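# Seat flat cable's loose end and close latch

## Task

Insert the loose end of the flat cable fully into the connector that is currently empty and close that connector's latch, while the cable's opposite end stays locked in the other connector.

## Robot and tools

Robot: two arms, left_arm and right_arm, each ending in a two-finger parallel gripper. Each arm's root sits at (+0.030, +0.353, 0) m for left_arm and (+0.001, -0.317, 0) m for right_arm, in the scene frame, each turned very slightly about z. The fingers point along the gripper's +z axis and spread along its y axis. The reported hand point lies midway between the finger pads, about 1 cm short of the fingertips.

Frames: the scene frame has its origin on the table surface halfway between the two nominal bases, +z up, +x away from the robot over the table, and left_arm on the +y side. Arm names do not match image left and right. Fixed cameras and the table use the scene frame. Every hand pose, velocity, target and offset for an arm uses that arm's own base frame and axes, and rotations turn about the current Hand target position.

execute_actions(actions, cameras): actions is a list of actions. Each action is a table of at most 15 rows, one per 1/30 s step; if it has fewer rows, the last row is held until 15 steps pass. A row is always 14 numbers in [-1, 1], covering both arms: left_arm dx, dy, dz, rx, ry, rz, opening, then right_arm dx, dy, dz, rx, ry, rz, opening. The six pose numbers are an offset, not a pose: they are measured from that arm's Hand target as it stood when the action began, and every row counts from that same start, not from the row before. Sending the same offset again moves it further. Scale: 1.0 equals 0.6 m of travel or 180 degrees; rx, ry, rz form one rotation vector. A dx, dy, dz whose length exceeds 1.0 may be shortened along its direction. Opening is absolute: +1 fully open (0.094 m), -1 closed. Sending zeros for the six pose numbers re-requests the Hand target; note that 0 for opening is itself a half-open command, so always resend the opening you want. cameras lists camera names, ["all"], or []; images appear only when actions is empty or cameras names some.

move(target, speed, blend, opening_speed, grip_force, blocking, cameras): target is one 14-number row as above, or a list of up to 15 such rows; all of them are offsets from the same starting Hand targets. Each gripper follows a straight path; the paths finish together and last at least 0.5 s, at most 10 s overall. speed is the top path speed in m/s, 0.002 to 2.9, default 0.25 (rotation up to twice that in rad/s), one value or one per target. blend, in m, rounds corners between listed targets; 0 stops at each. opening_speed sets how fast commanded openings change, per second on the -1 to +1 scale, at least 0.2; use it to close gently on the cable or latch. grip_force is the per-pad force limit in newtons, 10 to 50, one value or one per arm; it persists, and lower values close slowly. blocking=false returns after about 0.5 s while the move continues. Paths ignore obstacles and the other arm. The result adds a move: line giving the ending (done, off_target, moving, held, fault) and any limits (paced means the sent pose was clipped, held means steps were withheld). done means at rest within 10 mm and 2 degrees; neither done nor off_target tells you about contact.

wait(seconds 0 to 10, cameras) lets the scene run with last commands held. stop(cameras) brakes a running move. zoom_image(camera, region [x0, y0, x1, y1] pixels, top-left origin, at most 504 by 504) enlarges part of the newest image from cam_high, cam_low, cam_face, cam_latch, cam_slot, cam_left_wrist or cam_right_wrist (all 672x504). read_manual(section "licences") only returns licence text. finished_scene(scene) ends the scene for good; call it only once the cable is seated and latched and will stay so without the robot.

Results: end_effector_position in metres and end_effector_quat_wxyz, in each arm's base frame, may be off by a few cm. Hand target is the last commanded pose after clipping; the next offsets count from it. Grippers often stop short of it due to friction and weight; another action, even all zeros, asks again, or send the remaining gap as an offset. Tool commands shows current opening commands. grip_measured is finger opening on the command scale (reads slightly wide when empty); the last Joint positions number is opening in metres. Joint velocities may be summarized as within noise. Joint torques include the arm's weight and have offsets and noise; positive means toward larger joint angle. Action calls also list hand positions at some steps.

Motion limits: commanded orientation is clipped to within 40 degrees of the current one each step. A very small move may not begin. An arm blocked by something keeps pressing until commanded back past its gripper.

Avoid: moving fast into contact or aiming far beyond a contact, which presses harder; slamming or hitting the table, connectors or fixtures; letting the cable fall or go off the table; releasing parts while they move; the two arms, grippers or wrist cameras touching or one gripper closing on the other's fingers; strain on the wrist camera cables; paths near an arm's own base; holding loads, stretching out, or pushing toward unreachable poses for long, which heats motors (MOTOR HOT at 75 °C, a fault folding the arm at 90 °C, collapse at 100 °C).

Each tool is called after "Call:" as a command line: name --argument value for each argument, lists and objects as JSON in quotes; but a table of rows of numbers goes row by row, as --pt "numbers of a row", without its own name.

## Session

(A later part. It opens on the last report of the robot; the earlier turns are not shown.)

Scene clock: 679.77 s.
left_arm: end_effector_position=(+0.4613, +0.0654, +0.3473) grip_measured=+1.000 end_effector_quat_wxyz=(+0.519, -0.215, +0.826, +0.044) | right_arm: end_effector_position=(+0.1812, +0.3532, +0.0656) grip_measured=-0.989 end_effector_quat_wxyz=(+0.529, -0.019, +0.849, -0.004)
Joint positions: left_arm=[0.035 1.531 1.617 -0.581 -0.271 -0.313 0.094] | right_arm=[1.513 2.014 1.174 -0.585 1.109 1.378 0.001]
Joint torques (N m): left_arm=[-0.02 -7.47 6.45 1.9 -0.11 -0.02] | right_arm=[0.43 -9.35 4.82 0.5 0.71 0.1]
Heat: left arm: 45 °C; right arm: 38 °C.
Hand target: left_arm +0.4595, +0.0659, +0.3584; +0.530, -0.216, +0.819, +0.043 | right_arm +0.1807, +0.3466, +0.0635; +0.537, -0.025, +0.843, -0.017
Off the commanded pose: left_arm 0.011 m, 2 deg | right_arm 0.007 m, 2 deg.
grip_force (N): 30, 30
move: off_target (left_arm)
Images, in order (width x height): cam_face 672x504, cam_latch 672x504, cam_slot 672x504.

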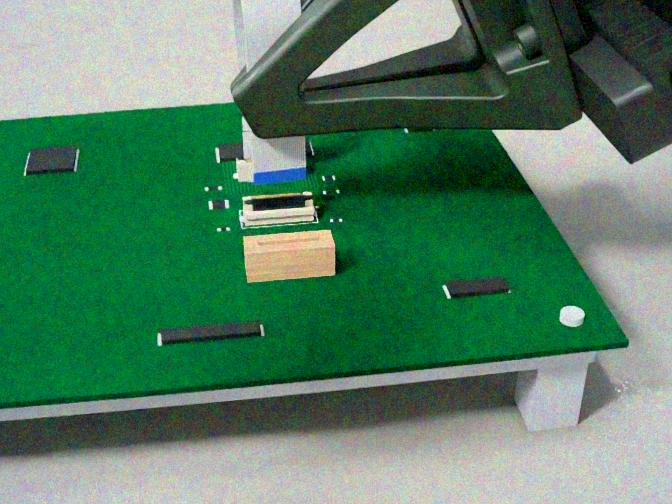

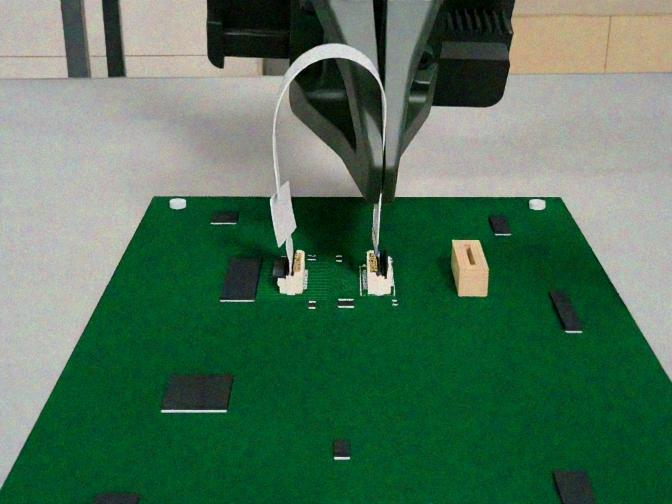

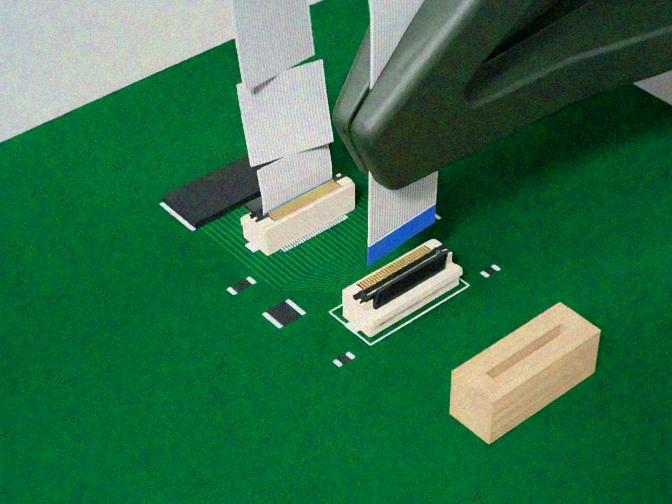

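Call:
move --target '[0,0,0,0,0,0,1,0.006,0.008,0,0.0095,0,0,-1]' --speed 0.05 --cameras '["cam_latch","cam_face","cam_slot"]'

Call:
zoom_image --camera "cam_latch" --region '[350, 190, 450, 290]'

Scene clock: 703.20 s.
left_arm: end_effector_position=(+0.4613, +0.0654, +0.3473) grip_measured=+1.000 end_effector_quat_wxyz=(+0.519, -0.215, +0.826, +0.044) | right_arm: end_effector_position=(+0.1815, +0.3574, +0.0663) grip_measured=-0.989 end_effector_quat_wxyz=(+0.530, -0.014, +0.848, +0.006)
Joint positions: left_arm=[0.035 1.531 1.617 -0.581 -0.271 -0.313 0.094] | right_arm=[1.513 2.014 1.174 -0.556 1.109 1.372 0.001]
Joint torques (N m): left_arm=[-0.01 -7.47 6.43 1.9 -0.11 -0.02] | right_arm=[-0.42 -9.47 4.63 0.76 0.67 -0.06]
Heat: left arm: 45 °C; right arm: 38 °C.
Hand target: left_arm +0.4595, +0.0659, +0.3584; +0.530, -0.216, +0.819, +0.043 | right_arm +0.1843, +0.3514, +0.0635; +0.537, -0.017, +0.843, -0.004
Off the commanded pose: left_arm 0.011 m, 2 deg | right_arm 0.007 m, 2 deg.
grip_force (N): 30, 30
move: off_target (left_arm)
Images, in order (width x height): cam_face 672x504, cam_latch 672x504, cam_slot 672x504.

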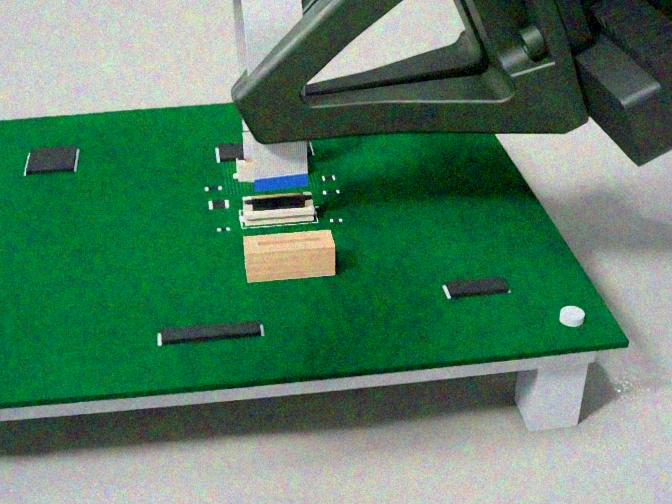

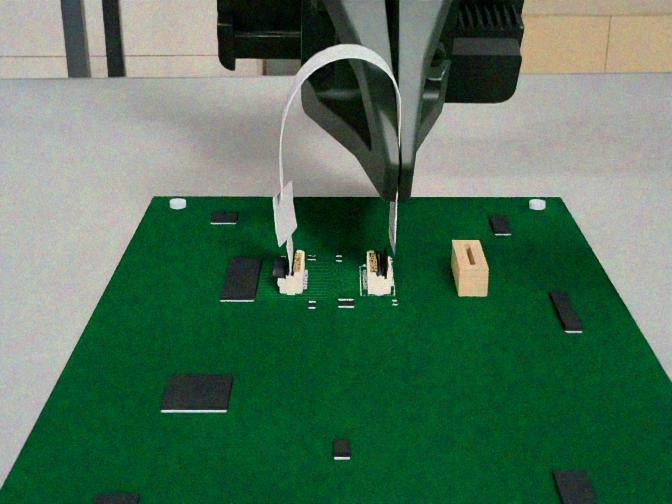

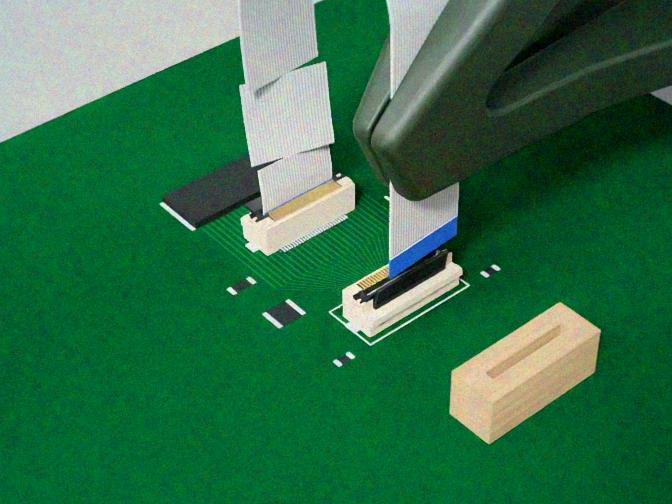

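Scaled by 5.040 from the camera's 672x504 image, which has a finer 960x720 frame.

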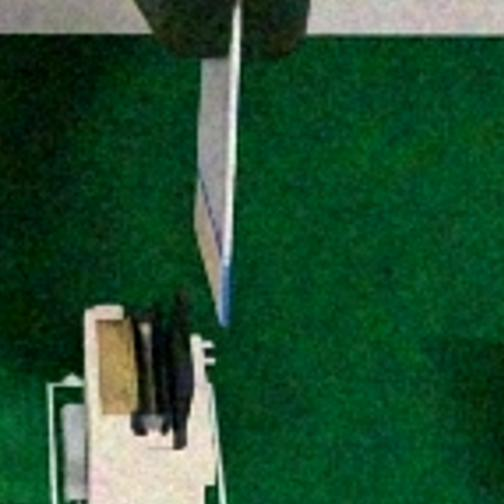

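Call:
move --target '[0,0,0,0,0,0,1,0.003,-0.0054,-0.0039,-0.0033,0,0,-1]' --speed 0.05 --cameras '["cam_latch","cam_face","cam_slot"]'

Call:
zoom_image --camera "cam_latch" --region '[350, 190, 450, 290]'

Scene clock: 746.97 s.
left_arm: end_effector_position=(+0.4613, +0.0654, +0.3473) grip_measured=+1.000 end_effector_quat_wxyz=(+0.519, -0.215, +0.826, +0.044) | right_arm: end_effector_position=(+0.1814, +0.3558, +0.0638) grip_measured=-0.989 end_effector_quat_wxyz=(+0.530, -0.019, +0.848, +0.004)
Joint positions: left_arm=[0.035 1.531 1.617 -0.581 -0.271 -0.313 0.094] | right_arm=[1.513 2.014 1.161 -0.542 1.109 1.359 0.001]
Joint torques (N m): left_arm=[0.01 -7.47 6.43 1.9 -0.11 -0.02] | right_arm=[-0.98 -9.62 4.42 0.74 0.66 -0.08]
Heat: left arm: 45 °C; right arm: 38 °C.
Hand target: left_arm +0.4595, +0.0659, +0.3584; +0.530, -0.216, +0.819, +0.043 | right_arm +0.1861, +0.3482, +0.0611; +0.537, -0.020, +0.843, -0.009
Off the commanded pose: left_arm 0.011 m, 2 deg | right_arm 0.009 m, 2 deg.
grip_force (N): 30, 30
move: off_target (left_arm)
Images, in order (width x height): cam_face 672x504, cam_latch 672x504, cam_slot 672x504.

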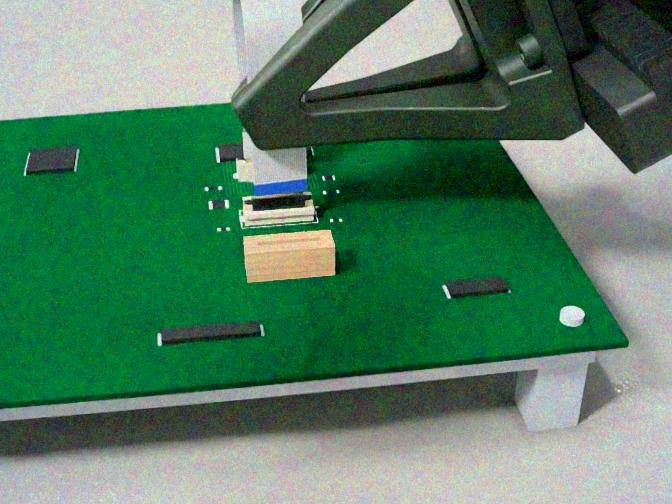

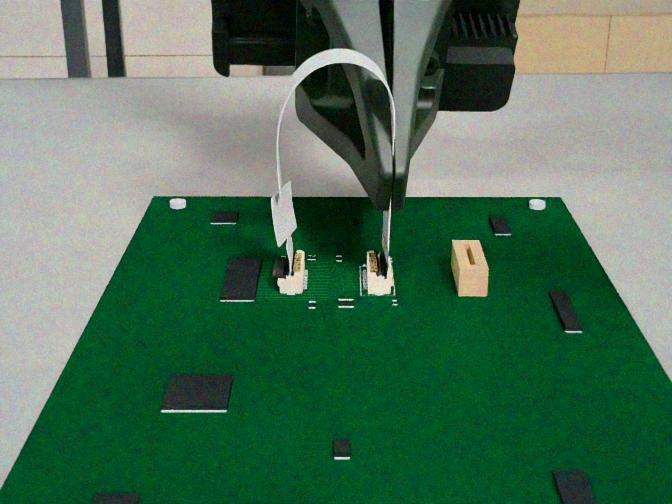

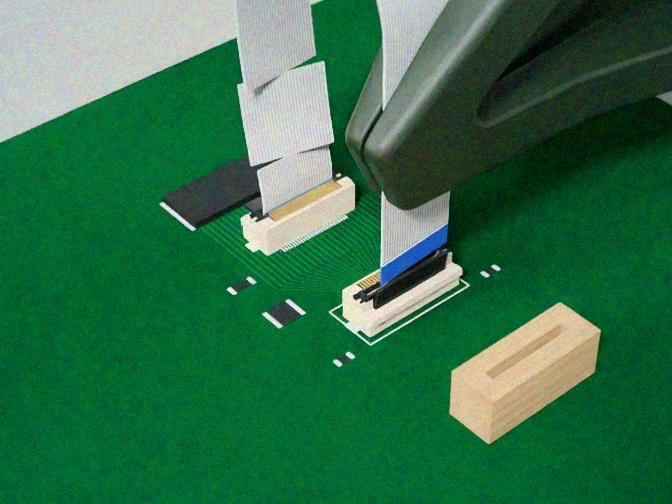

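Scaled by 5.040 from the camera's 672x504 image, which has a finer 960x720 frame.

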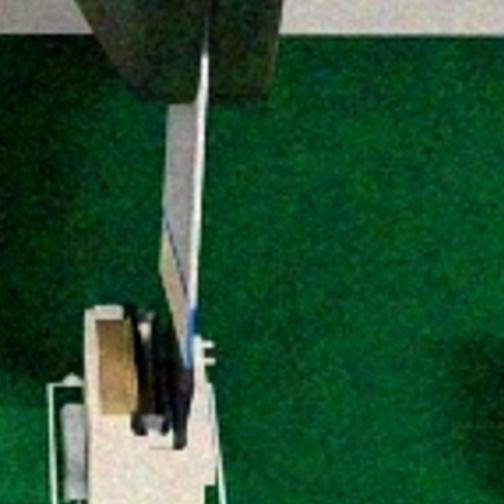

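Call:
zoom_image --camera "cam_slot" --region '[330, 190, 480, 330]'

Call:
zoom_image --camera "cam_face" --region '[220, 130, 340, 250]'

Scaled by 3.360 from the camera's 672x504 image, which has a finer 960x720 frame.

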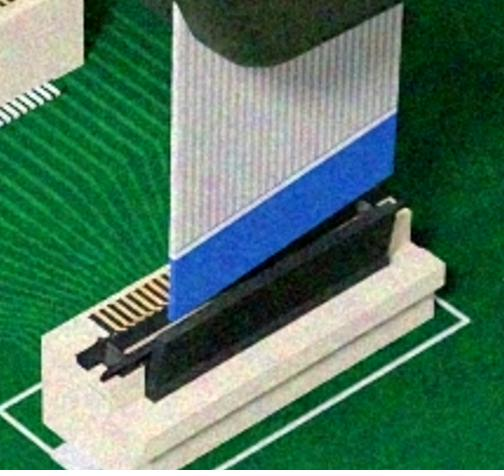

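Scaled by 4.200 from the camera's 672x504 image, which has a finer 960x720 frame.

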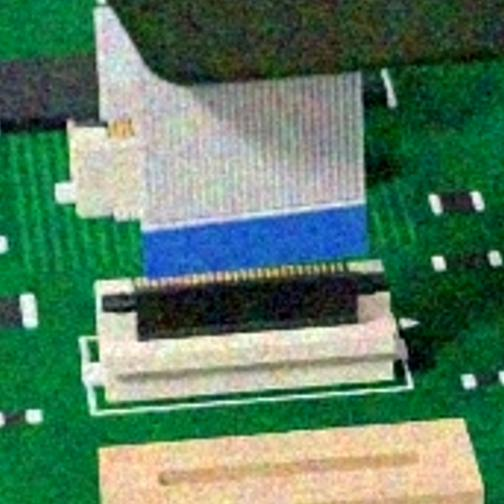

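Call:
move --target '[0,0,0,0,0,0,1,0.001,-0.0055,-0.0017,-0.0055,0,0,-1]' --speed 0.05 --cameras '["cam_latch","cam_face","cam_slot"]'

Call:
zoom_image --camera "cam_latch" --region '[350, 190, 450, 290]'

Call:
zoom_image --camera "cam_slot" --region '[330, 190, 480, 330]'

Call:
zoom_image --camera "cam_face" --region '[220, 130, 340, 250]'

Scene clock: 803.33 s.
left_arm: end_effector_position=(+0.4613, +0.0654, +0.3473) grip_measured=+1.000 end_effector_quat_wxyz=(+0.519, -0.215, +0.826, +0.044) | right_arm: end_effector_position=(+0.1826, +0.3553, +0.0638) grip_measured=-0.989 end_effector_quat_wxyz=(+0.530, -0.020, +0.848, +0.001)
Joint positions: left_arm=[0.035 1.531 1.617 -0.581 -0.271 -0.313 0.094] | right_arm=[1.509 2.014 1.161 -0.542 1.109 1.354 0.001]
Joint torques (N m): left_arm=[-0.02 -7.49 6.43 1.9 -0.11 -0.02] | right_arm=[-0.76 -9.81 3.93 0.69 0.67 -0.04]
Heat: left arm: 45 °C; right arm: 39 °C.
Hand target: left_arm +0.4595, +0.0659, +0.3584; +0.530, -0.216, +0.819, +0.043 | right_arm +0.1867, +0.3448, +0.0601; +0.537, -0.025, +0.843, -0.016
Off the commanded pose: left_arm 0.011 m, 2 deg | right_arm 0.012 m, 2 deg.
grip_force (N): 30, 30
move: off_target (left_arm, right_arm)
Images, in order (width x height): cam_face 672x504, cam_latch 672x504, cam_slot 672x504.

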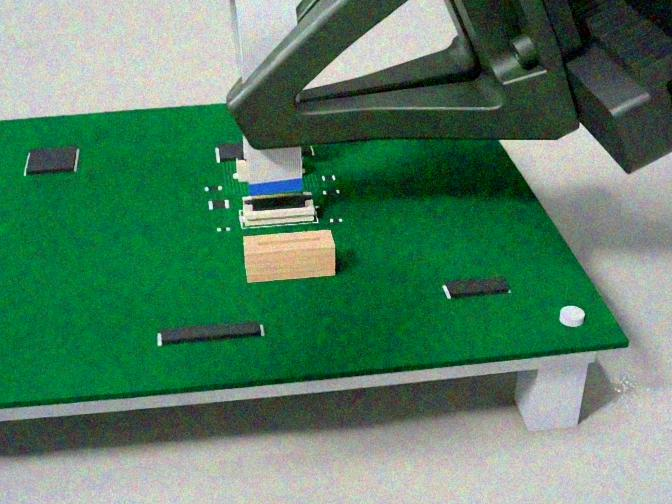

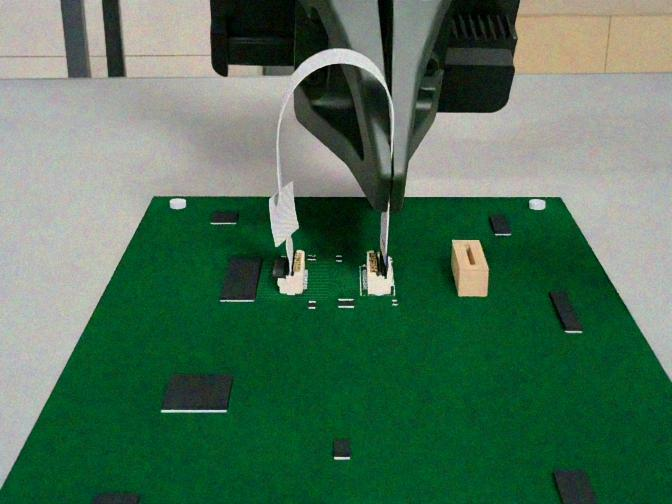

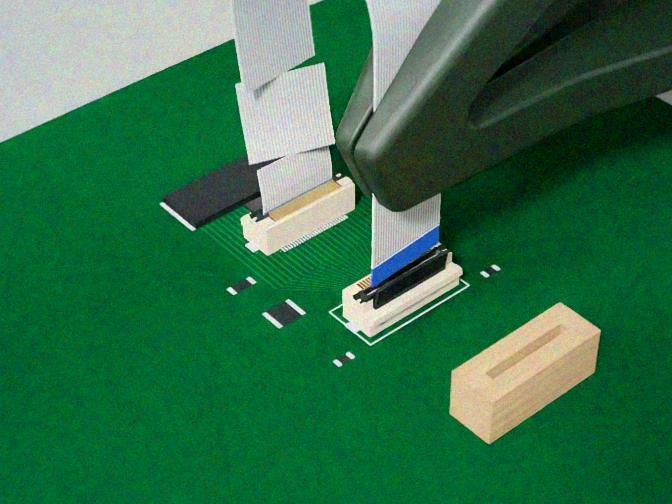

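Scaled by 5.040 from the camera's 672x504 image, which has a finer 960x720 frame.

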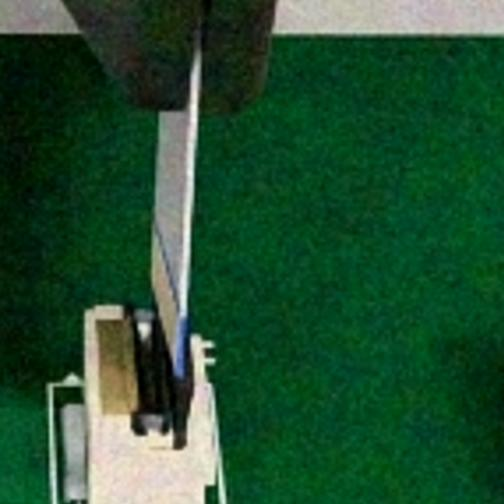

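Scaled by 3.360 from the camera's 672x504 image, which has a finer 960x720 frame.

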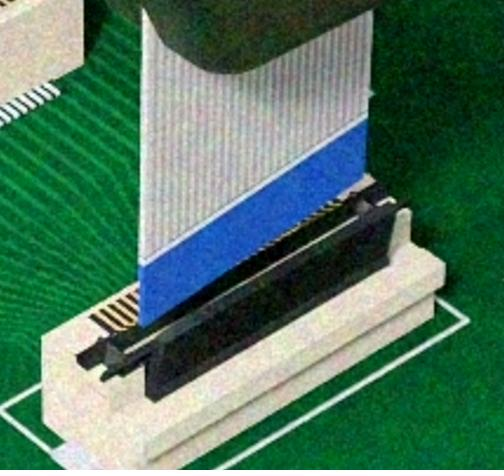

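Scaled by 4.200 from the camera's 672x504 image, which has a finer 960x720 frame.

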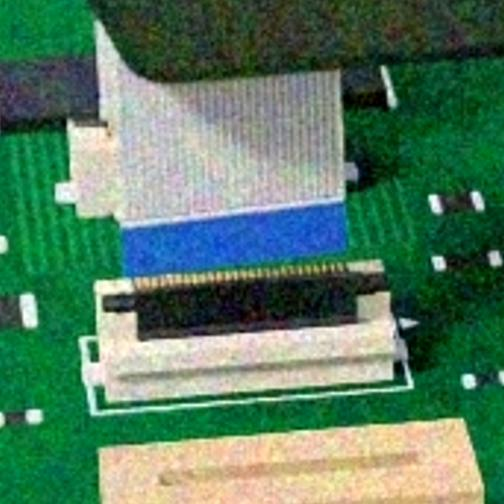

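Call:
move --target '[0,0,0,0,0,0,1,0,-0.0018,-0.0006,-0.0016,0,0,-1]' --speed 0.05 --cameras '["cam_latch","cam_face","cam_slot"]'

Call:
zoom_image --camera "cam_latch" --region '[350, 190, 450, 290]'

Scene clock: 827.03 s.
left_arm: end_effector_position=(+0.4613, +0.0654, +0.3473) grip_measured=+1.000 end_effector_quat_wxyz=(+0.519, -0.215, +0.826, +0.044) | right_arm: end_effector_position=(+0.1824, +0.3527, +0.0617) grip_measured=-0.989 end_effector_quat_wxyz=(+0.530, -0.022, +0.848, -0.003)
Joint positions: left_arm=[0.035 1.531 1.617 -0.581 -0.271 -0.313 0.094] | right_arm=[1.509 2.014 1.152 -0.541 1.109 1.353 0.001]
Joint torques (N m): left_arm=[0.01 -7.49 6.43 1.9 -0.11 -0.03] | right_arm=[-0.83 -9.74 4.26 0.62 0.69 -0.08]
Heat: left arm: 45 °C; right arm: 39 °C.
Hand target: left_arm +0.4595, +0.0659, +0.3584; +0.530, -0.216, +0.819, +0.043 | right_arm +0.1867, +0.3438, +0.0598; +0.537, -0.026, +0.843, -0.018
Off the commanded pose: left_arm 0.011 m, 2 deg | right_arm 0.010 m, 2 deg.
grip_force (N): 30, 30
move: off_target (left_arm)
Images, in order (width x height): cam_face 672x504, cam_latch 672x504, cam_slot 672x504.

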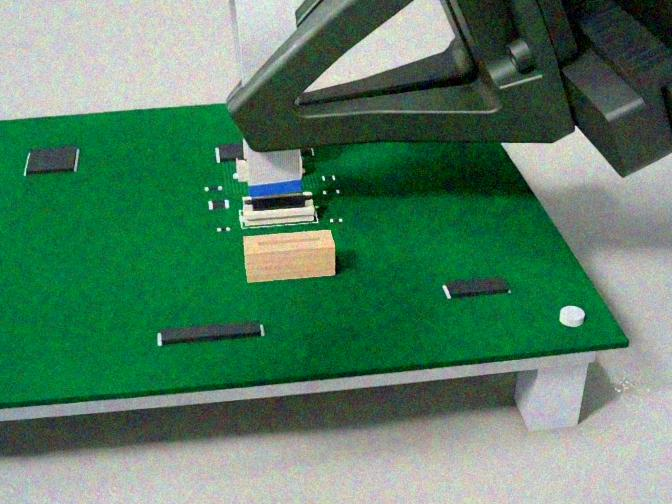

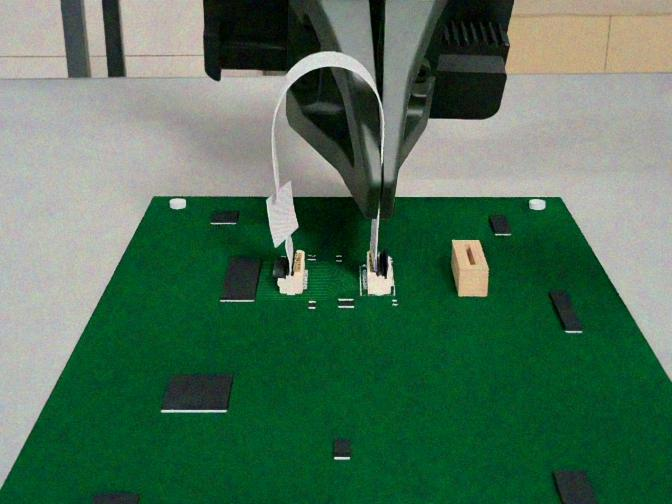

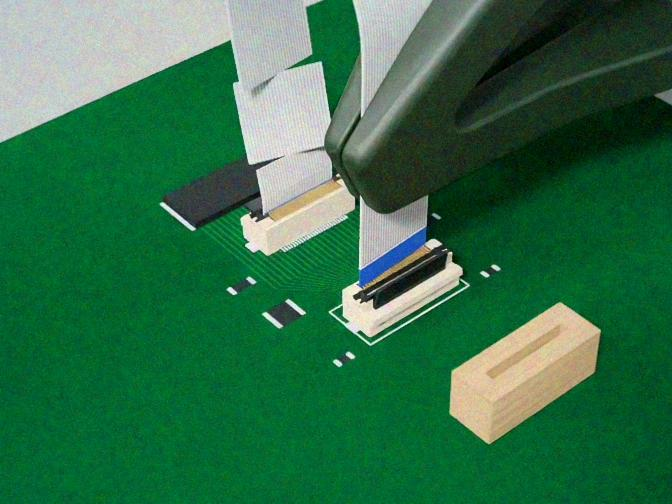

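Scaled by 5.040 from the camera's 672x504 image, which has a finer 960x720 frame.

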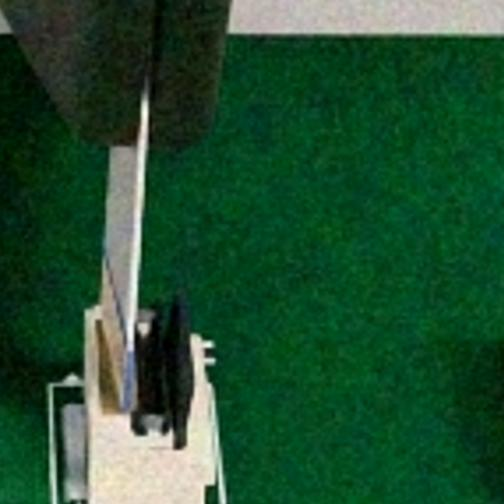

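Call:
move --target '[0,0,0,0,0,0,1,0,0.0468,0.0342,0.0288,0,0,-1]' --speed 0.06 --cameras '["cam_latch"]'

Scene clock: 893.17 s.
left_arm: end_effector_position=(+0.4613, +0.0654, +0.3473) grip_measured=+1.000 end_effector_quat_wxyz=(+0.519, -0.215, +0.826, +0.044) | right_arm: end_effector_position=(+0.1834, +0.3684, +0.0746) grip_measured=-0.989 end_effector_quat_wxyz=(+0.531, -0.008, +0.847, +0.020)
Joint positions: left_arm=[0.035 1.531 1.617 -0.581 -0.271 -0.313 0.094] | right_arm=[1.509 2.014 1.206 -0.541 1.109 1.353 0.001]
Joint torques (N m): left_arm=[-0.01 -7.47 6.43 1.91 -0.11 -0.02] | right_arm=[-0.4 -9.48 9.11 0.56 0.61 0.03]
Heat: left arm: 45 °C; right arm: 39 °C.
Hand target: left_arm +0.4595, +0.0659, +0.3584; +0.530, -0.216, +0.819, +0.043 | right_arm +0.1867, +0.3719, +0.0803; +0.537, -0.002, +0.843, +0.020
Off the commanded pose: left_arm 0.011 m, 2 deg | right_arm 0.007 m, 1 deg.
grip_force (N): 30, 30
move: off_target (left_arm)
Images, in order (width x height): cam_latch 672x504.

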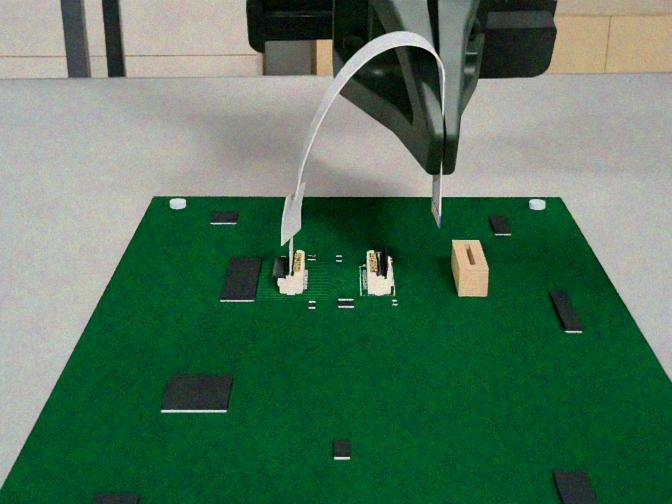

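Call:
move --target '[0,0,0,0,0,0,1,-0.002,-0.025,0.02,-0.0106,0,0,-1]' --speed 0.06 --cameras '["cam_latch"]'

Scene clock: 939.50 s.
left_arm: end_effector_position=(+0.4613, +0.0654, +0.3473) grip_measured=+1.000 end_effector_quat_wxyz=(+0.519, -0.215, +0.826, +0.044) | right_arm: end_effector_position=(+0.1829, +0.3605, +0.0816) grip_measured=-0.989 end_effector_quat_wxyz=(+0.530, -0.017, +0.848, +0.005)
Joint positions: left_arm=[0.035 1.531 1.617 -0.581 -0.271 -0.313 0.094] | right_arm=[1.509 1.989 1.206 -0.601 1.109 1.353 0.001]
Joint torques (N m): left_arm=[-0.02 -7.49 6.43 1.9 -0.11 -0.01] | right_arm=[-0.31 -12.11 6.68 0.43 0.65 0.05]
Heat: left arm: 45 °C; right arm: 39 °C.
Hand target: left_arm +0.4595, +0.0659, +0.3584; +0.530, -0.216, +0.819, +0.043 | right_arm +0.1855, +0.3568, +0.0922; +0.537, -0.011, +0.843, +0.006
Off the commanded pose: left_arm 0.011 m, 2 deg | right_arm 0.012 m, 1 deg.
grip_force (N): 30, 30
move: off_target (left_arm, right_arm)
Images, in order (width x height): cam_latch 672x504.

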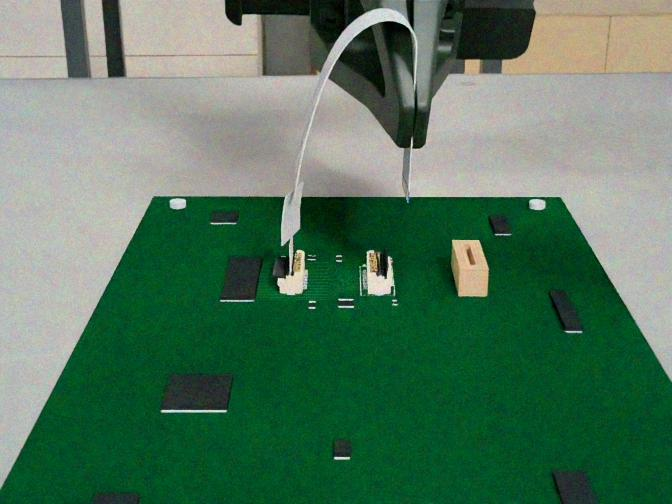

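Call:
move --pt "0 0 0 0 0 0 1 0 -0.0175 -0.015 -0.012 0 0 -1" --pt "0 0 0 0 0 0 1 0 -0.0175 -0.048 -0.012 0 0 -1" --speed 0.04 --blend 0.01 --cameras '["cam_latch","cam_slot","cam_face"]'

Call:
zoom_image --camera "cam_latch" --region '[350, 190, 450, 290]'

Call:
zoom_image --camera "cam_face" --region '[220, 130, 340, 250]'

Scene clock: 962.43 s.
left_arm: end_effector_position=(+0.4613, +0.0654, +0.3473) grip_measured=+1.000 end_effector_quat_wxyz=(+0.519, -0.215, +0.826, +0.044) | right_arm: end_effector_position=(+0.1825, +0.3539, +0.0713) grip_measured=-0.989 end_effector_quat_wxyz=(+0.530, -0.018, +0.848, +0.005)
Joint positions: left_arm=[0.035 1.531 1.617 -0.581 -0.271 -0.313 0.094] | right_arm=[1.509 1.989 1.158 -0.553 1.109 1.353 0.001]
Joint torques (N m): left_arm=[-0.02 -7.47 6.43 1.9 -0.1 -0.02] | right_arm=[-0.39 -8.43 4.49 0.75 0.68 0.03]
Heat: left arm: 45 °C; right arm: 38 °C.
Hand target: left_arm +0.4595, +0.0659, +0.3584; +0.530, -0.216, +0.819, +0.043 | right_arm +0.1855, +0.3464, +0.0635; +0.537, -0.021, +0.843, -0.010
Off the commanded pose: left_arm 0.011 m, 2 deg | right_arm 0.011 m, 2 deg.
grip_force (N): 30, 30
move: off_target (left_arm, right_arm); blend cut to 0.0094 m at target 1
Images, in order (width x height): cam_face 672x504, cam_latch 672x504, cam_slot 672x504.

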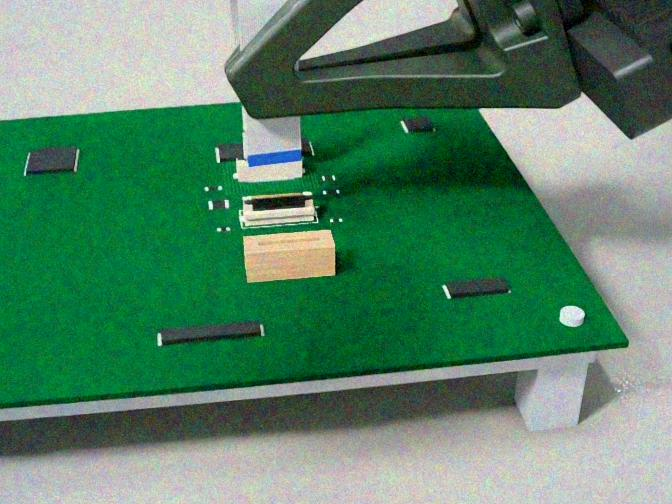

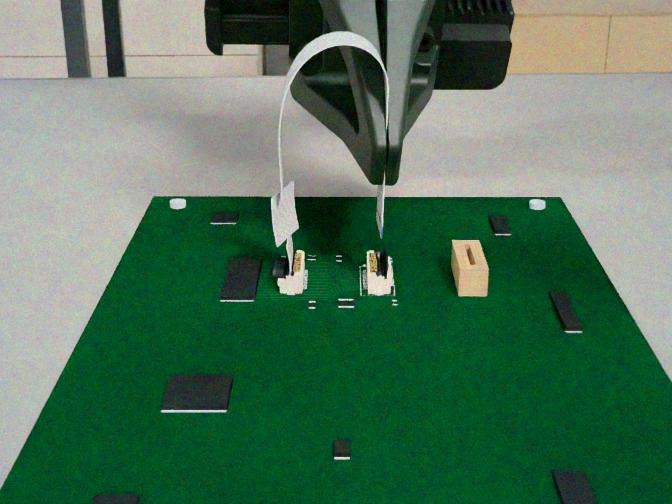

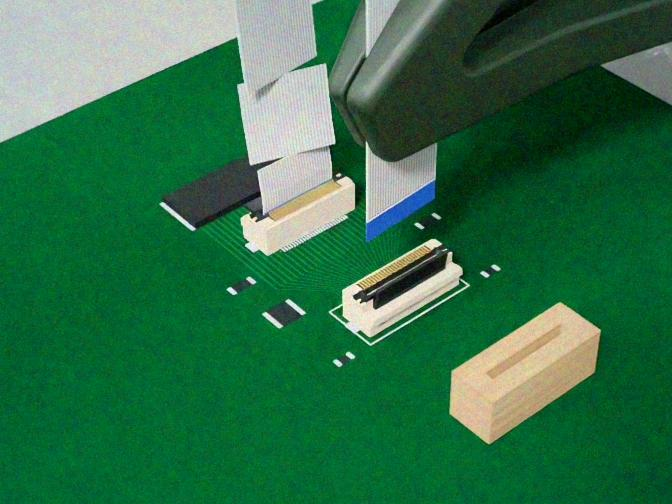

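Scaled by 5.040 from the camera's 672x504 image, which has a finer 960x720 frame.

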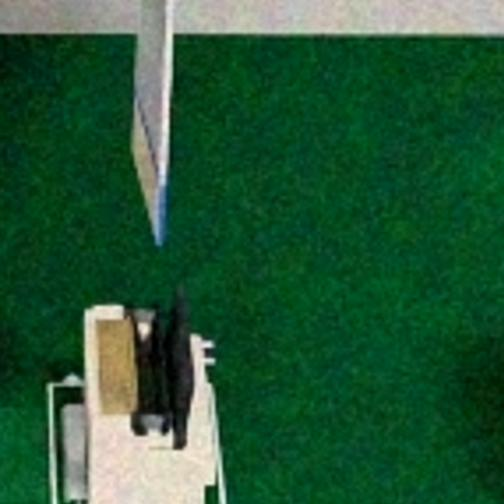

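Scaled by 4.200 from the camera's 672x504 image, which has a finer 960x720 frame.

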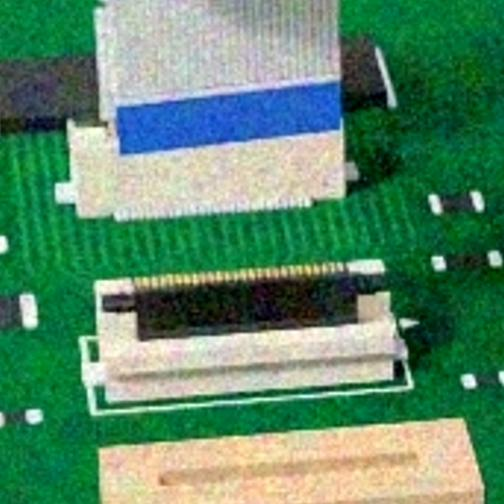

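Call:
zoom_image --camera "cam_slot" --region '[330, 190, 480, 330]'

Scaled by 3.360 from the camera's 672x504 image, which has a finer 960x720 frame.

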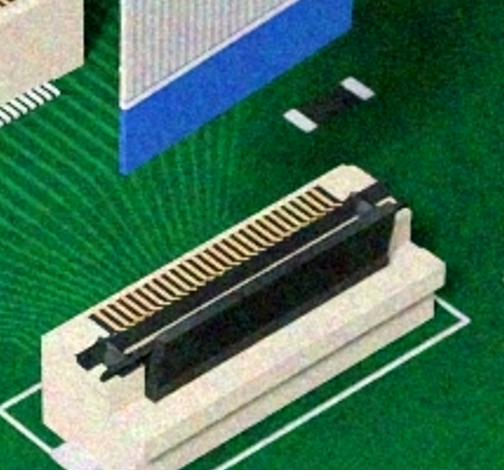

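Call:
move --pt "0 0 0 0 0 0 1 -0.0133 0.0068 0 0 0 0.0072 -1" --pt "0 0 0 0 0 0 1 0.0018 -0.00094 0 0 0 -0.001 -1" --speed 0.04 --cameras '["cam_latch","cam_slot","cam_face"]'

Call:
zoom_image --camera "cam_latch" --region '[350, 190, 450, 290]'

Call:
zoom_image --camera "cam_slot" --region '[330, 190, 480, 330]'

Call:
zoom_image --camera "cam_face" --region '[220, 130, 340, 250]'

Scene clock: 1021.07 s.
left_arm: end_effector_position=(+0.4613, +0.0654, +0.3473) grip_measured=+1.000 end_effector_quat_wxyz=(+0.519, -0.215, +0.826, +0.044) | right_arm: end_effector_position=(+0.1831, +0.3539, +0.0713) grip_measured=-0.989 end_effector_quat_wxyz=(+0.530, -0.016, +0.848, +0.006)
Joint positions: left_arm=[0.035 1.531 1.617 -0.581 -0.271 -0.313 0.094] | right_arm=[1.508 1.989 1.158 -0.552 1.109 1.353 0.001]
Joint torques (N m): left_arm=[-0.01 -7.49 6.43 1.9 -0.11 -0.02] | right_arm=[-0.61 -8.12 4.34 0.77 0.7 0.03]
Heat: left arm: 45 °C; right arm: 36 °C.
Hand target: left_arm +0.4595, +0.0659, +0.3584; +0.530, -0.216, +0.819, +0.043 | right_arm +0.1866, +0.3458, +0.0635; +0.537, -0.020, +0.843, -0.011
Off the commanded pose: left_arm 0.011 m, 2 deg | right_arm 0.012 m, 2 deg.
grip_force (N): 30, 30
move: off_target (left_arm, right_arm)
Images, in order (width x height): cam_face 672x504, cam_latch 672x504, cam_slot 672x504.

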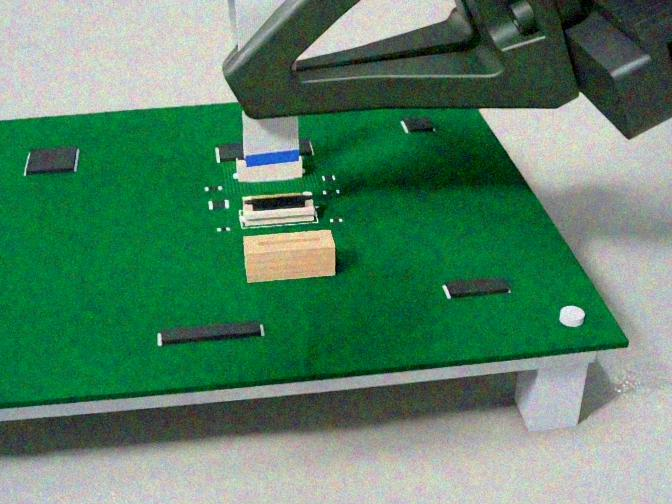

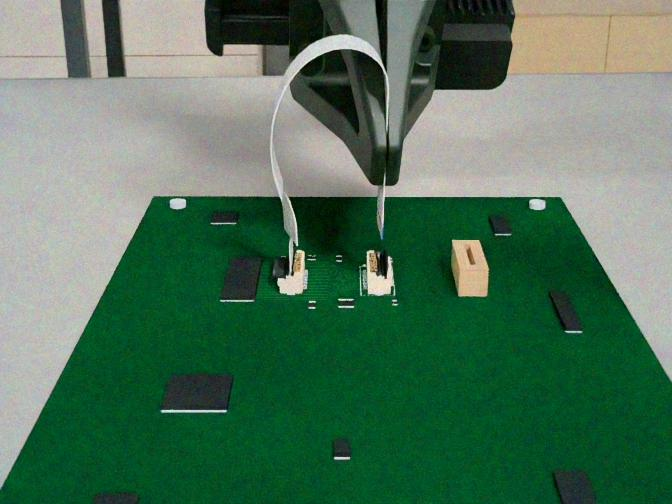

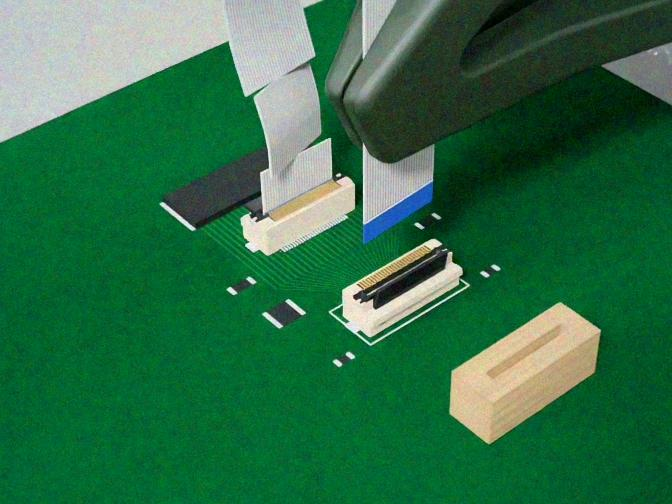

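Scaled by 5.040 from the camera's 672x504 image, which has a finer 960x720 frame.

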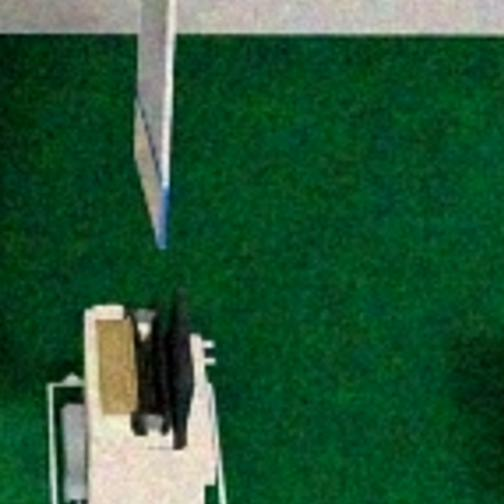

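Scaled by 3.360 from the camera's 672x504 image, which has a finer 960x720 frame.

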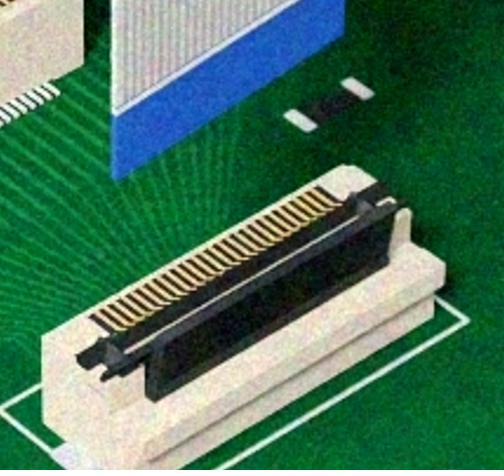

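Scaled by 4.200 from the camera's 672x504 image, which has a finer 960x720 frame.

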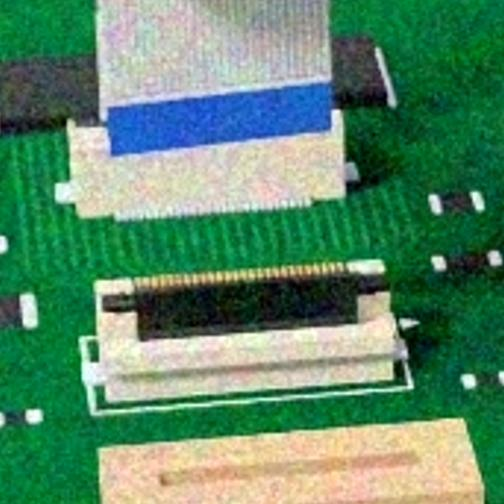

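Call:
move --pt "0 0 0 0 0 0 1 -0.0105 0.0053 0 0 0 0.0057 -1" --pt "0 0 0 0 0 0 1 -0.0016 0.0008 0 0 0 0.0009 -1" --speed 0.04 --cameras '["cam_latch","cam_slot","cam_face"]'

Call:
zoom_image --camera "cam_latch" --region '[350, 190, 450, 290]'

Call:
zoom_image --camera "cam_slot" --region '[330, 190, 480, 330]'

Call:
zoom_image --camera "cam_face" --region '[220, 130, 340, 250]'

Scene clock: 1039.60 s.
left_arm: end_effector_position=(+0.4613, +0.0654, +0.3473) grip_measured=+1.000 end_effector_quat_wxyz=(+0.519, -0.215, +0.826, +0.044) | right_arm: end_effector_position=(+0.1820, +0.3545, +0.0713) grip_measured=-0.989 end_effector_quat_wxyz=(+0.530, -0.018, +0.848, +0.006)
Joint positions: left_arm=[0.035 1.531 1.617 -0.581 -0.271 -0.313 0.094] | right_arm=[1.511 1.989 1.158 -0.552 1.109 1.353 0.001]
Joint torques (N m): left_arm=[0.01 -7.5 6.42 1.91 -0.11 -0.02] | right_arm=[-0.53 -8.23 4.36 0.74 0.7 -0.01]
Heat: left arm: 45 °C; right arm: 36 °C.
Hand target: left_arm +0.4595, +0.0659, +0.3584; +0.530, -0.216, +0.819, +0.043 | right_arm +0.1856, +0.3463, +0.0635; +0.537, -0.021, +0.843, -0.010
Off the commanded pose: left_arm 0.011 m, 2 deg | right_arm 0.012 m, 2 deg.
grip_force (N): 30, 30
move: off_target (left_arm, right_arm)
Images, in order (width x height): cam_face 672x504, cam_latch 672x504, cam_slot 672x504.

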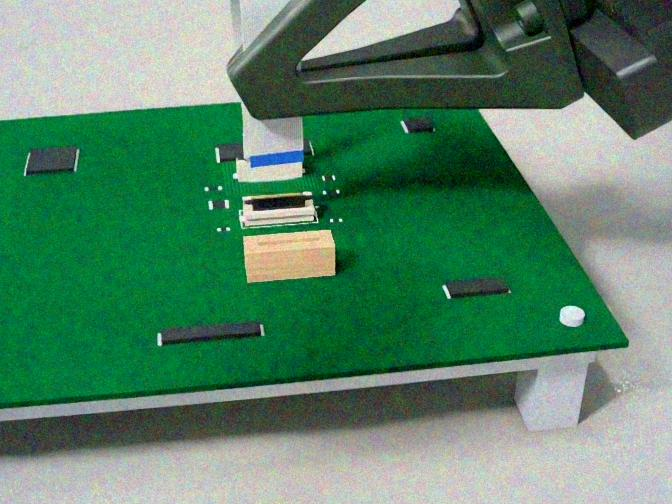

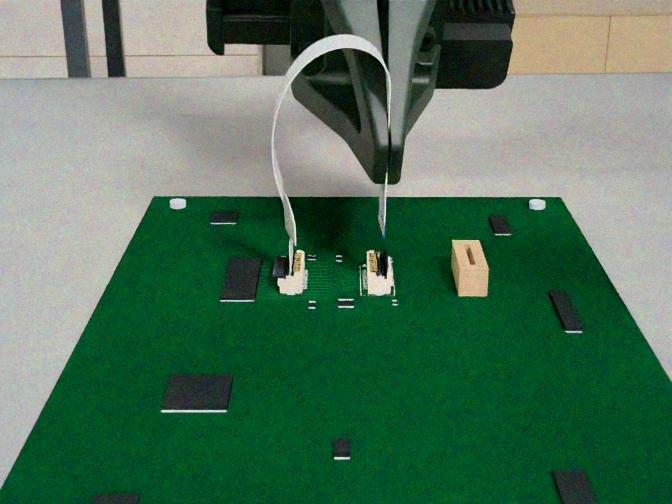

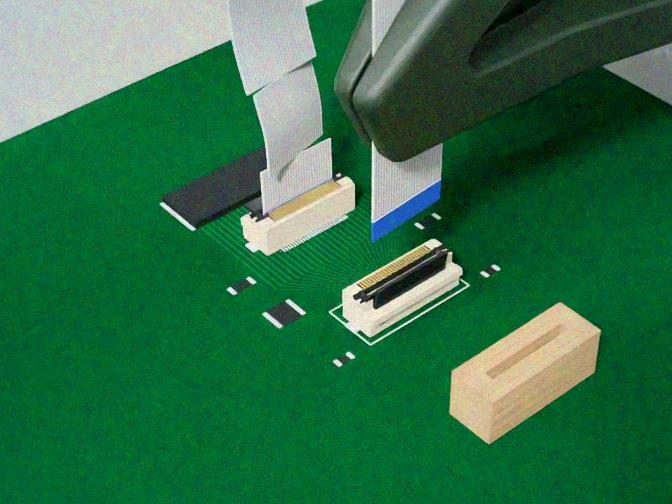

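Scaled by 5.040 from the camera's 672x504 image, which has a finer 960x720 frame.

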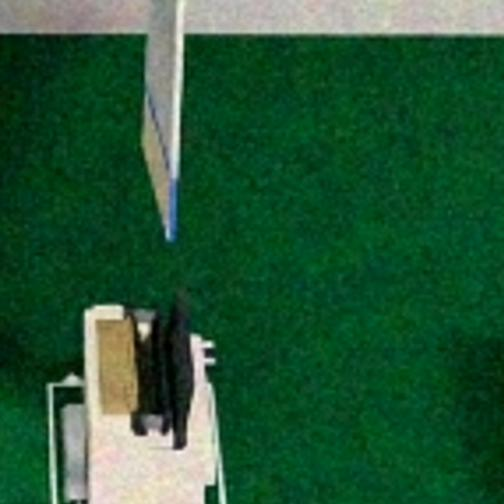

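Scaled by 3.360 from the camera's 672x504 image, which has a finer 960x720 frame.

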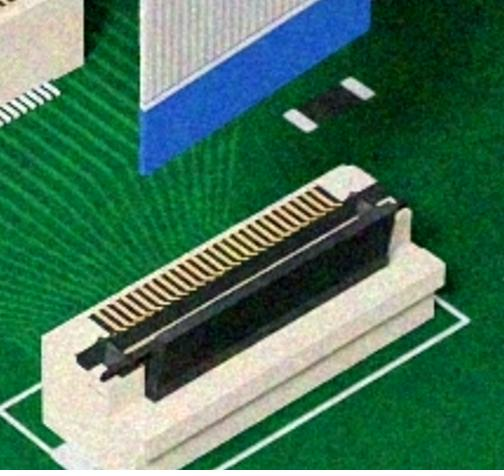

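Scaled by 4.200 from the camera's 672x504 image, which has a finer 960x720 frame.

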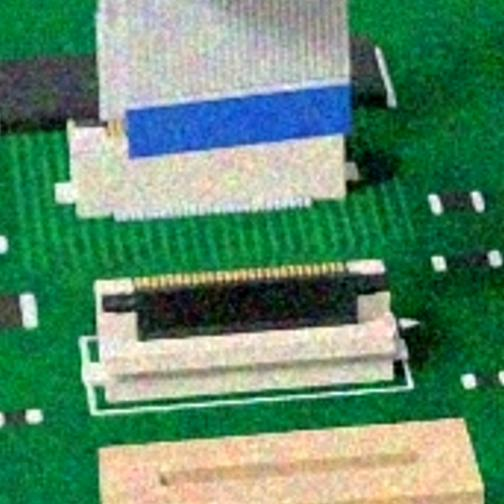

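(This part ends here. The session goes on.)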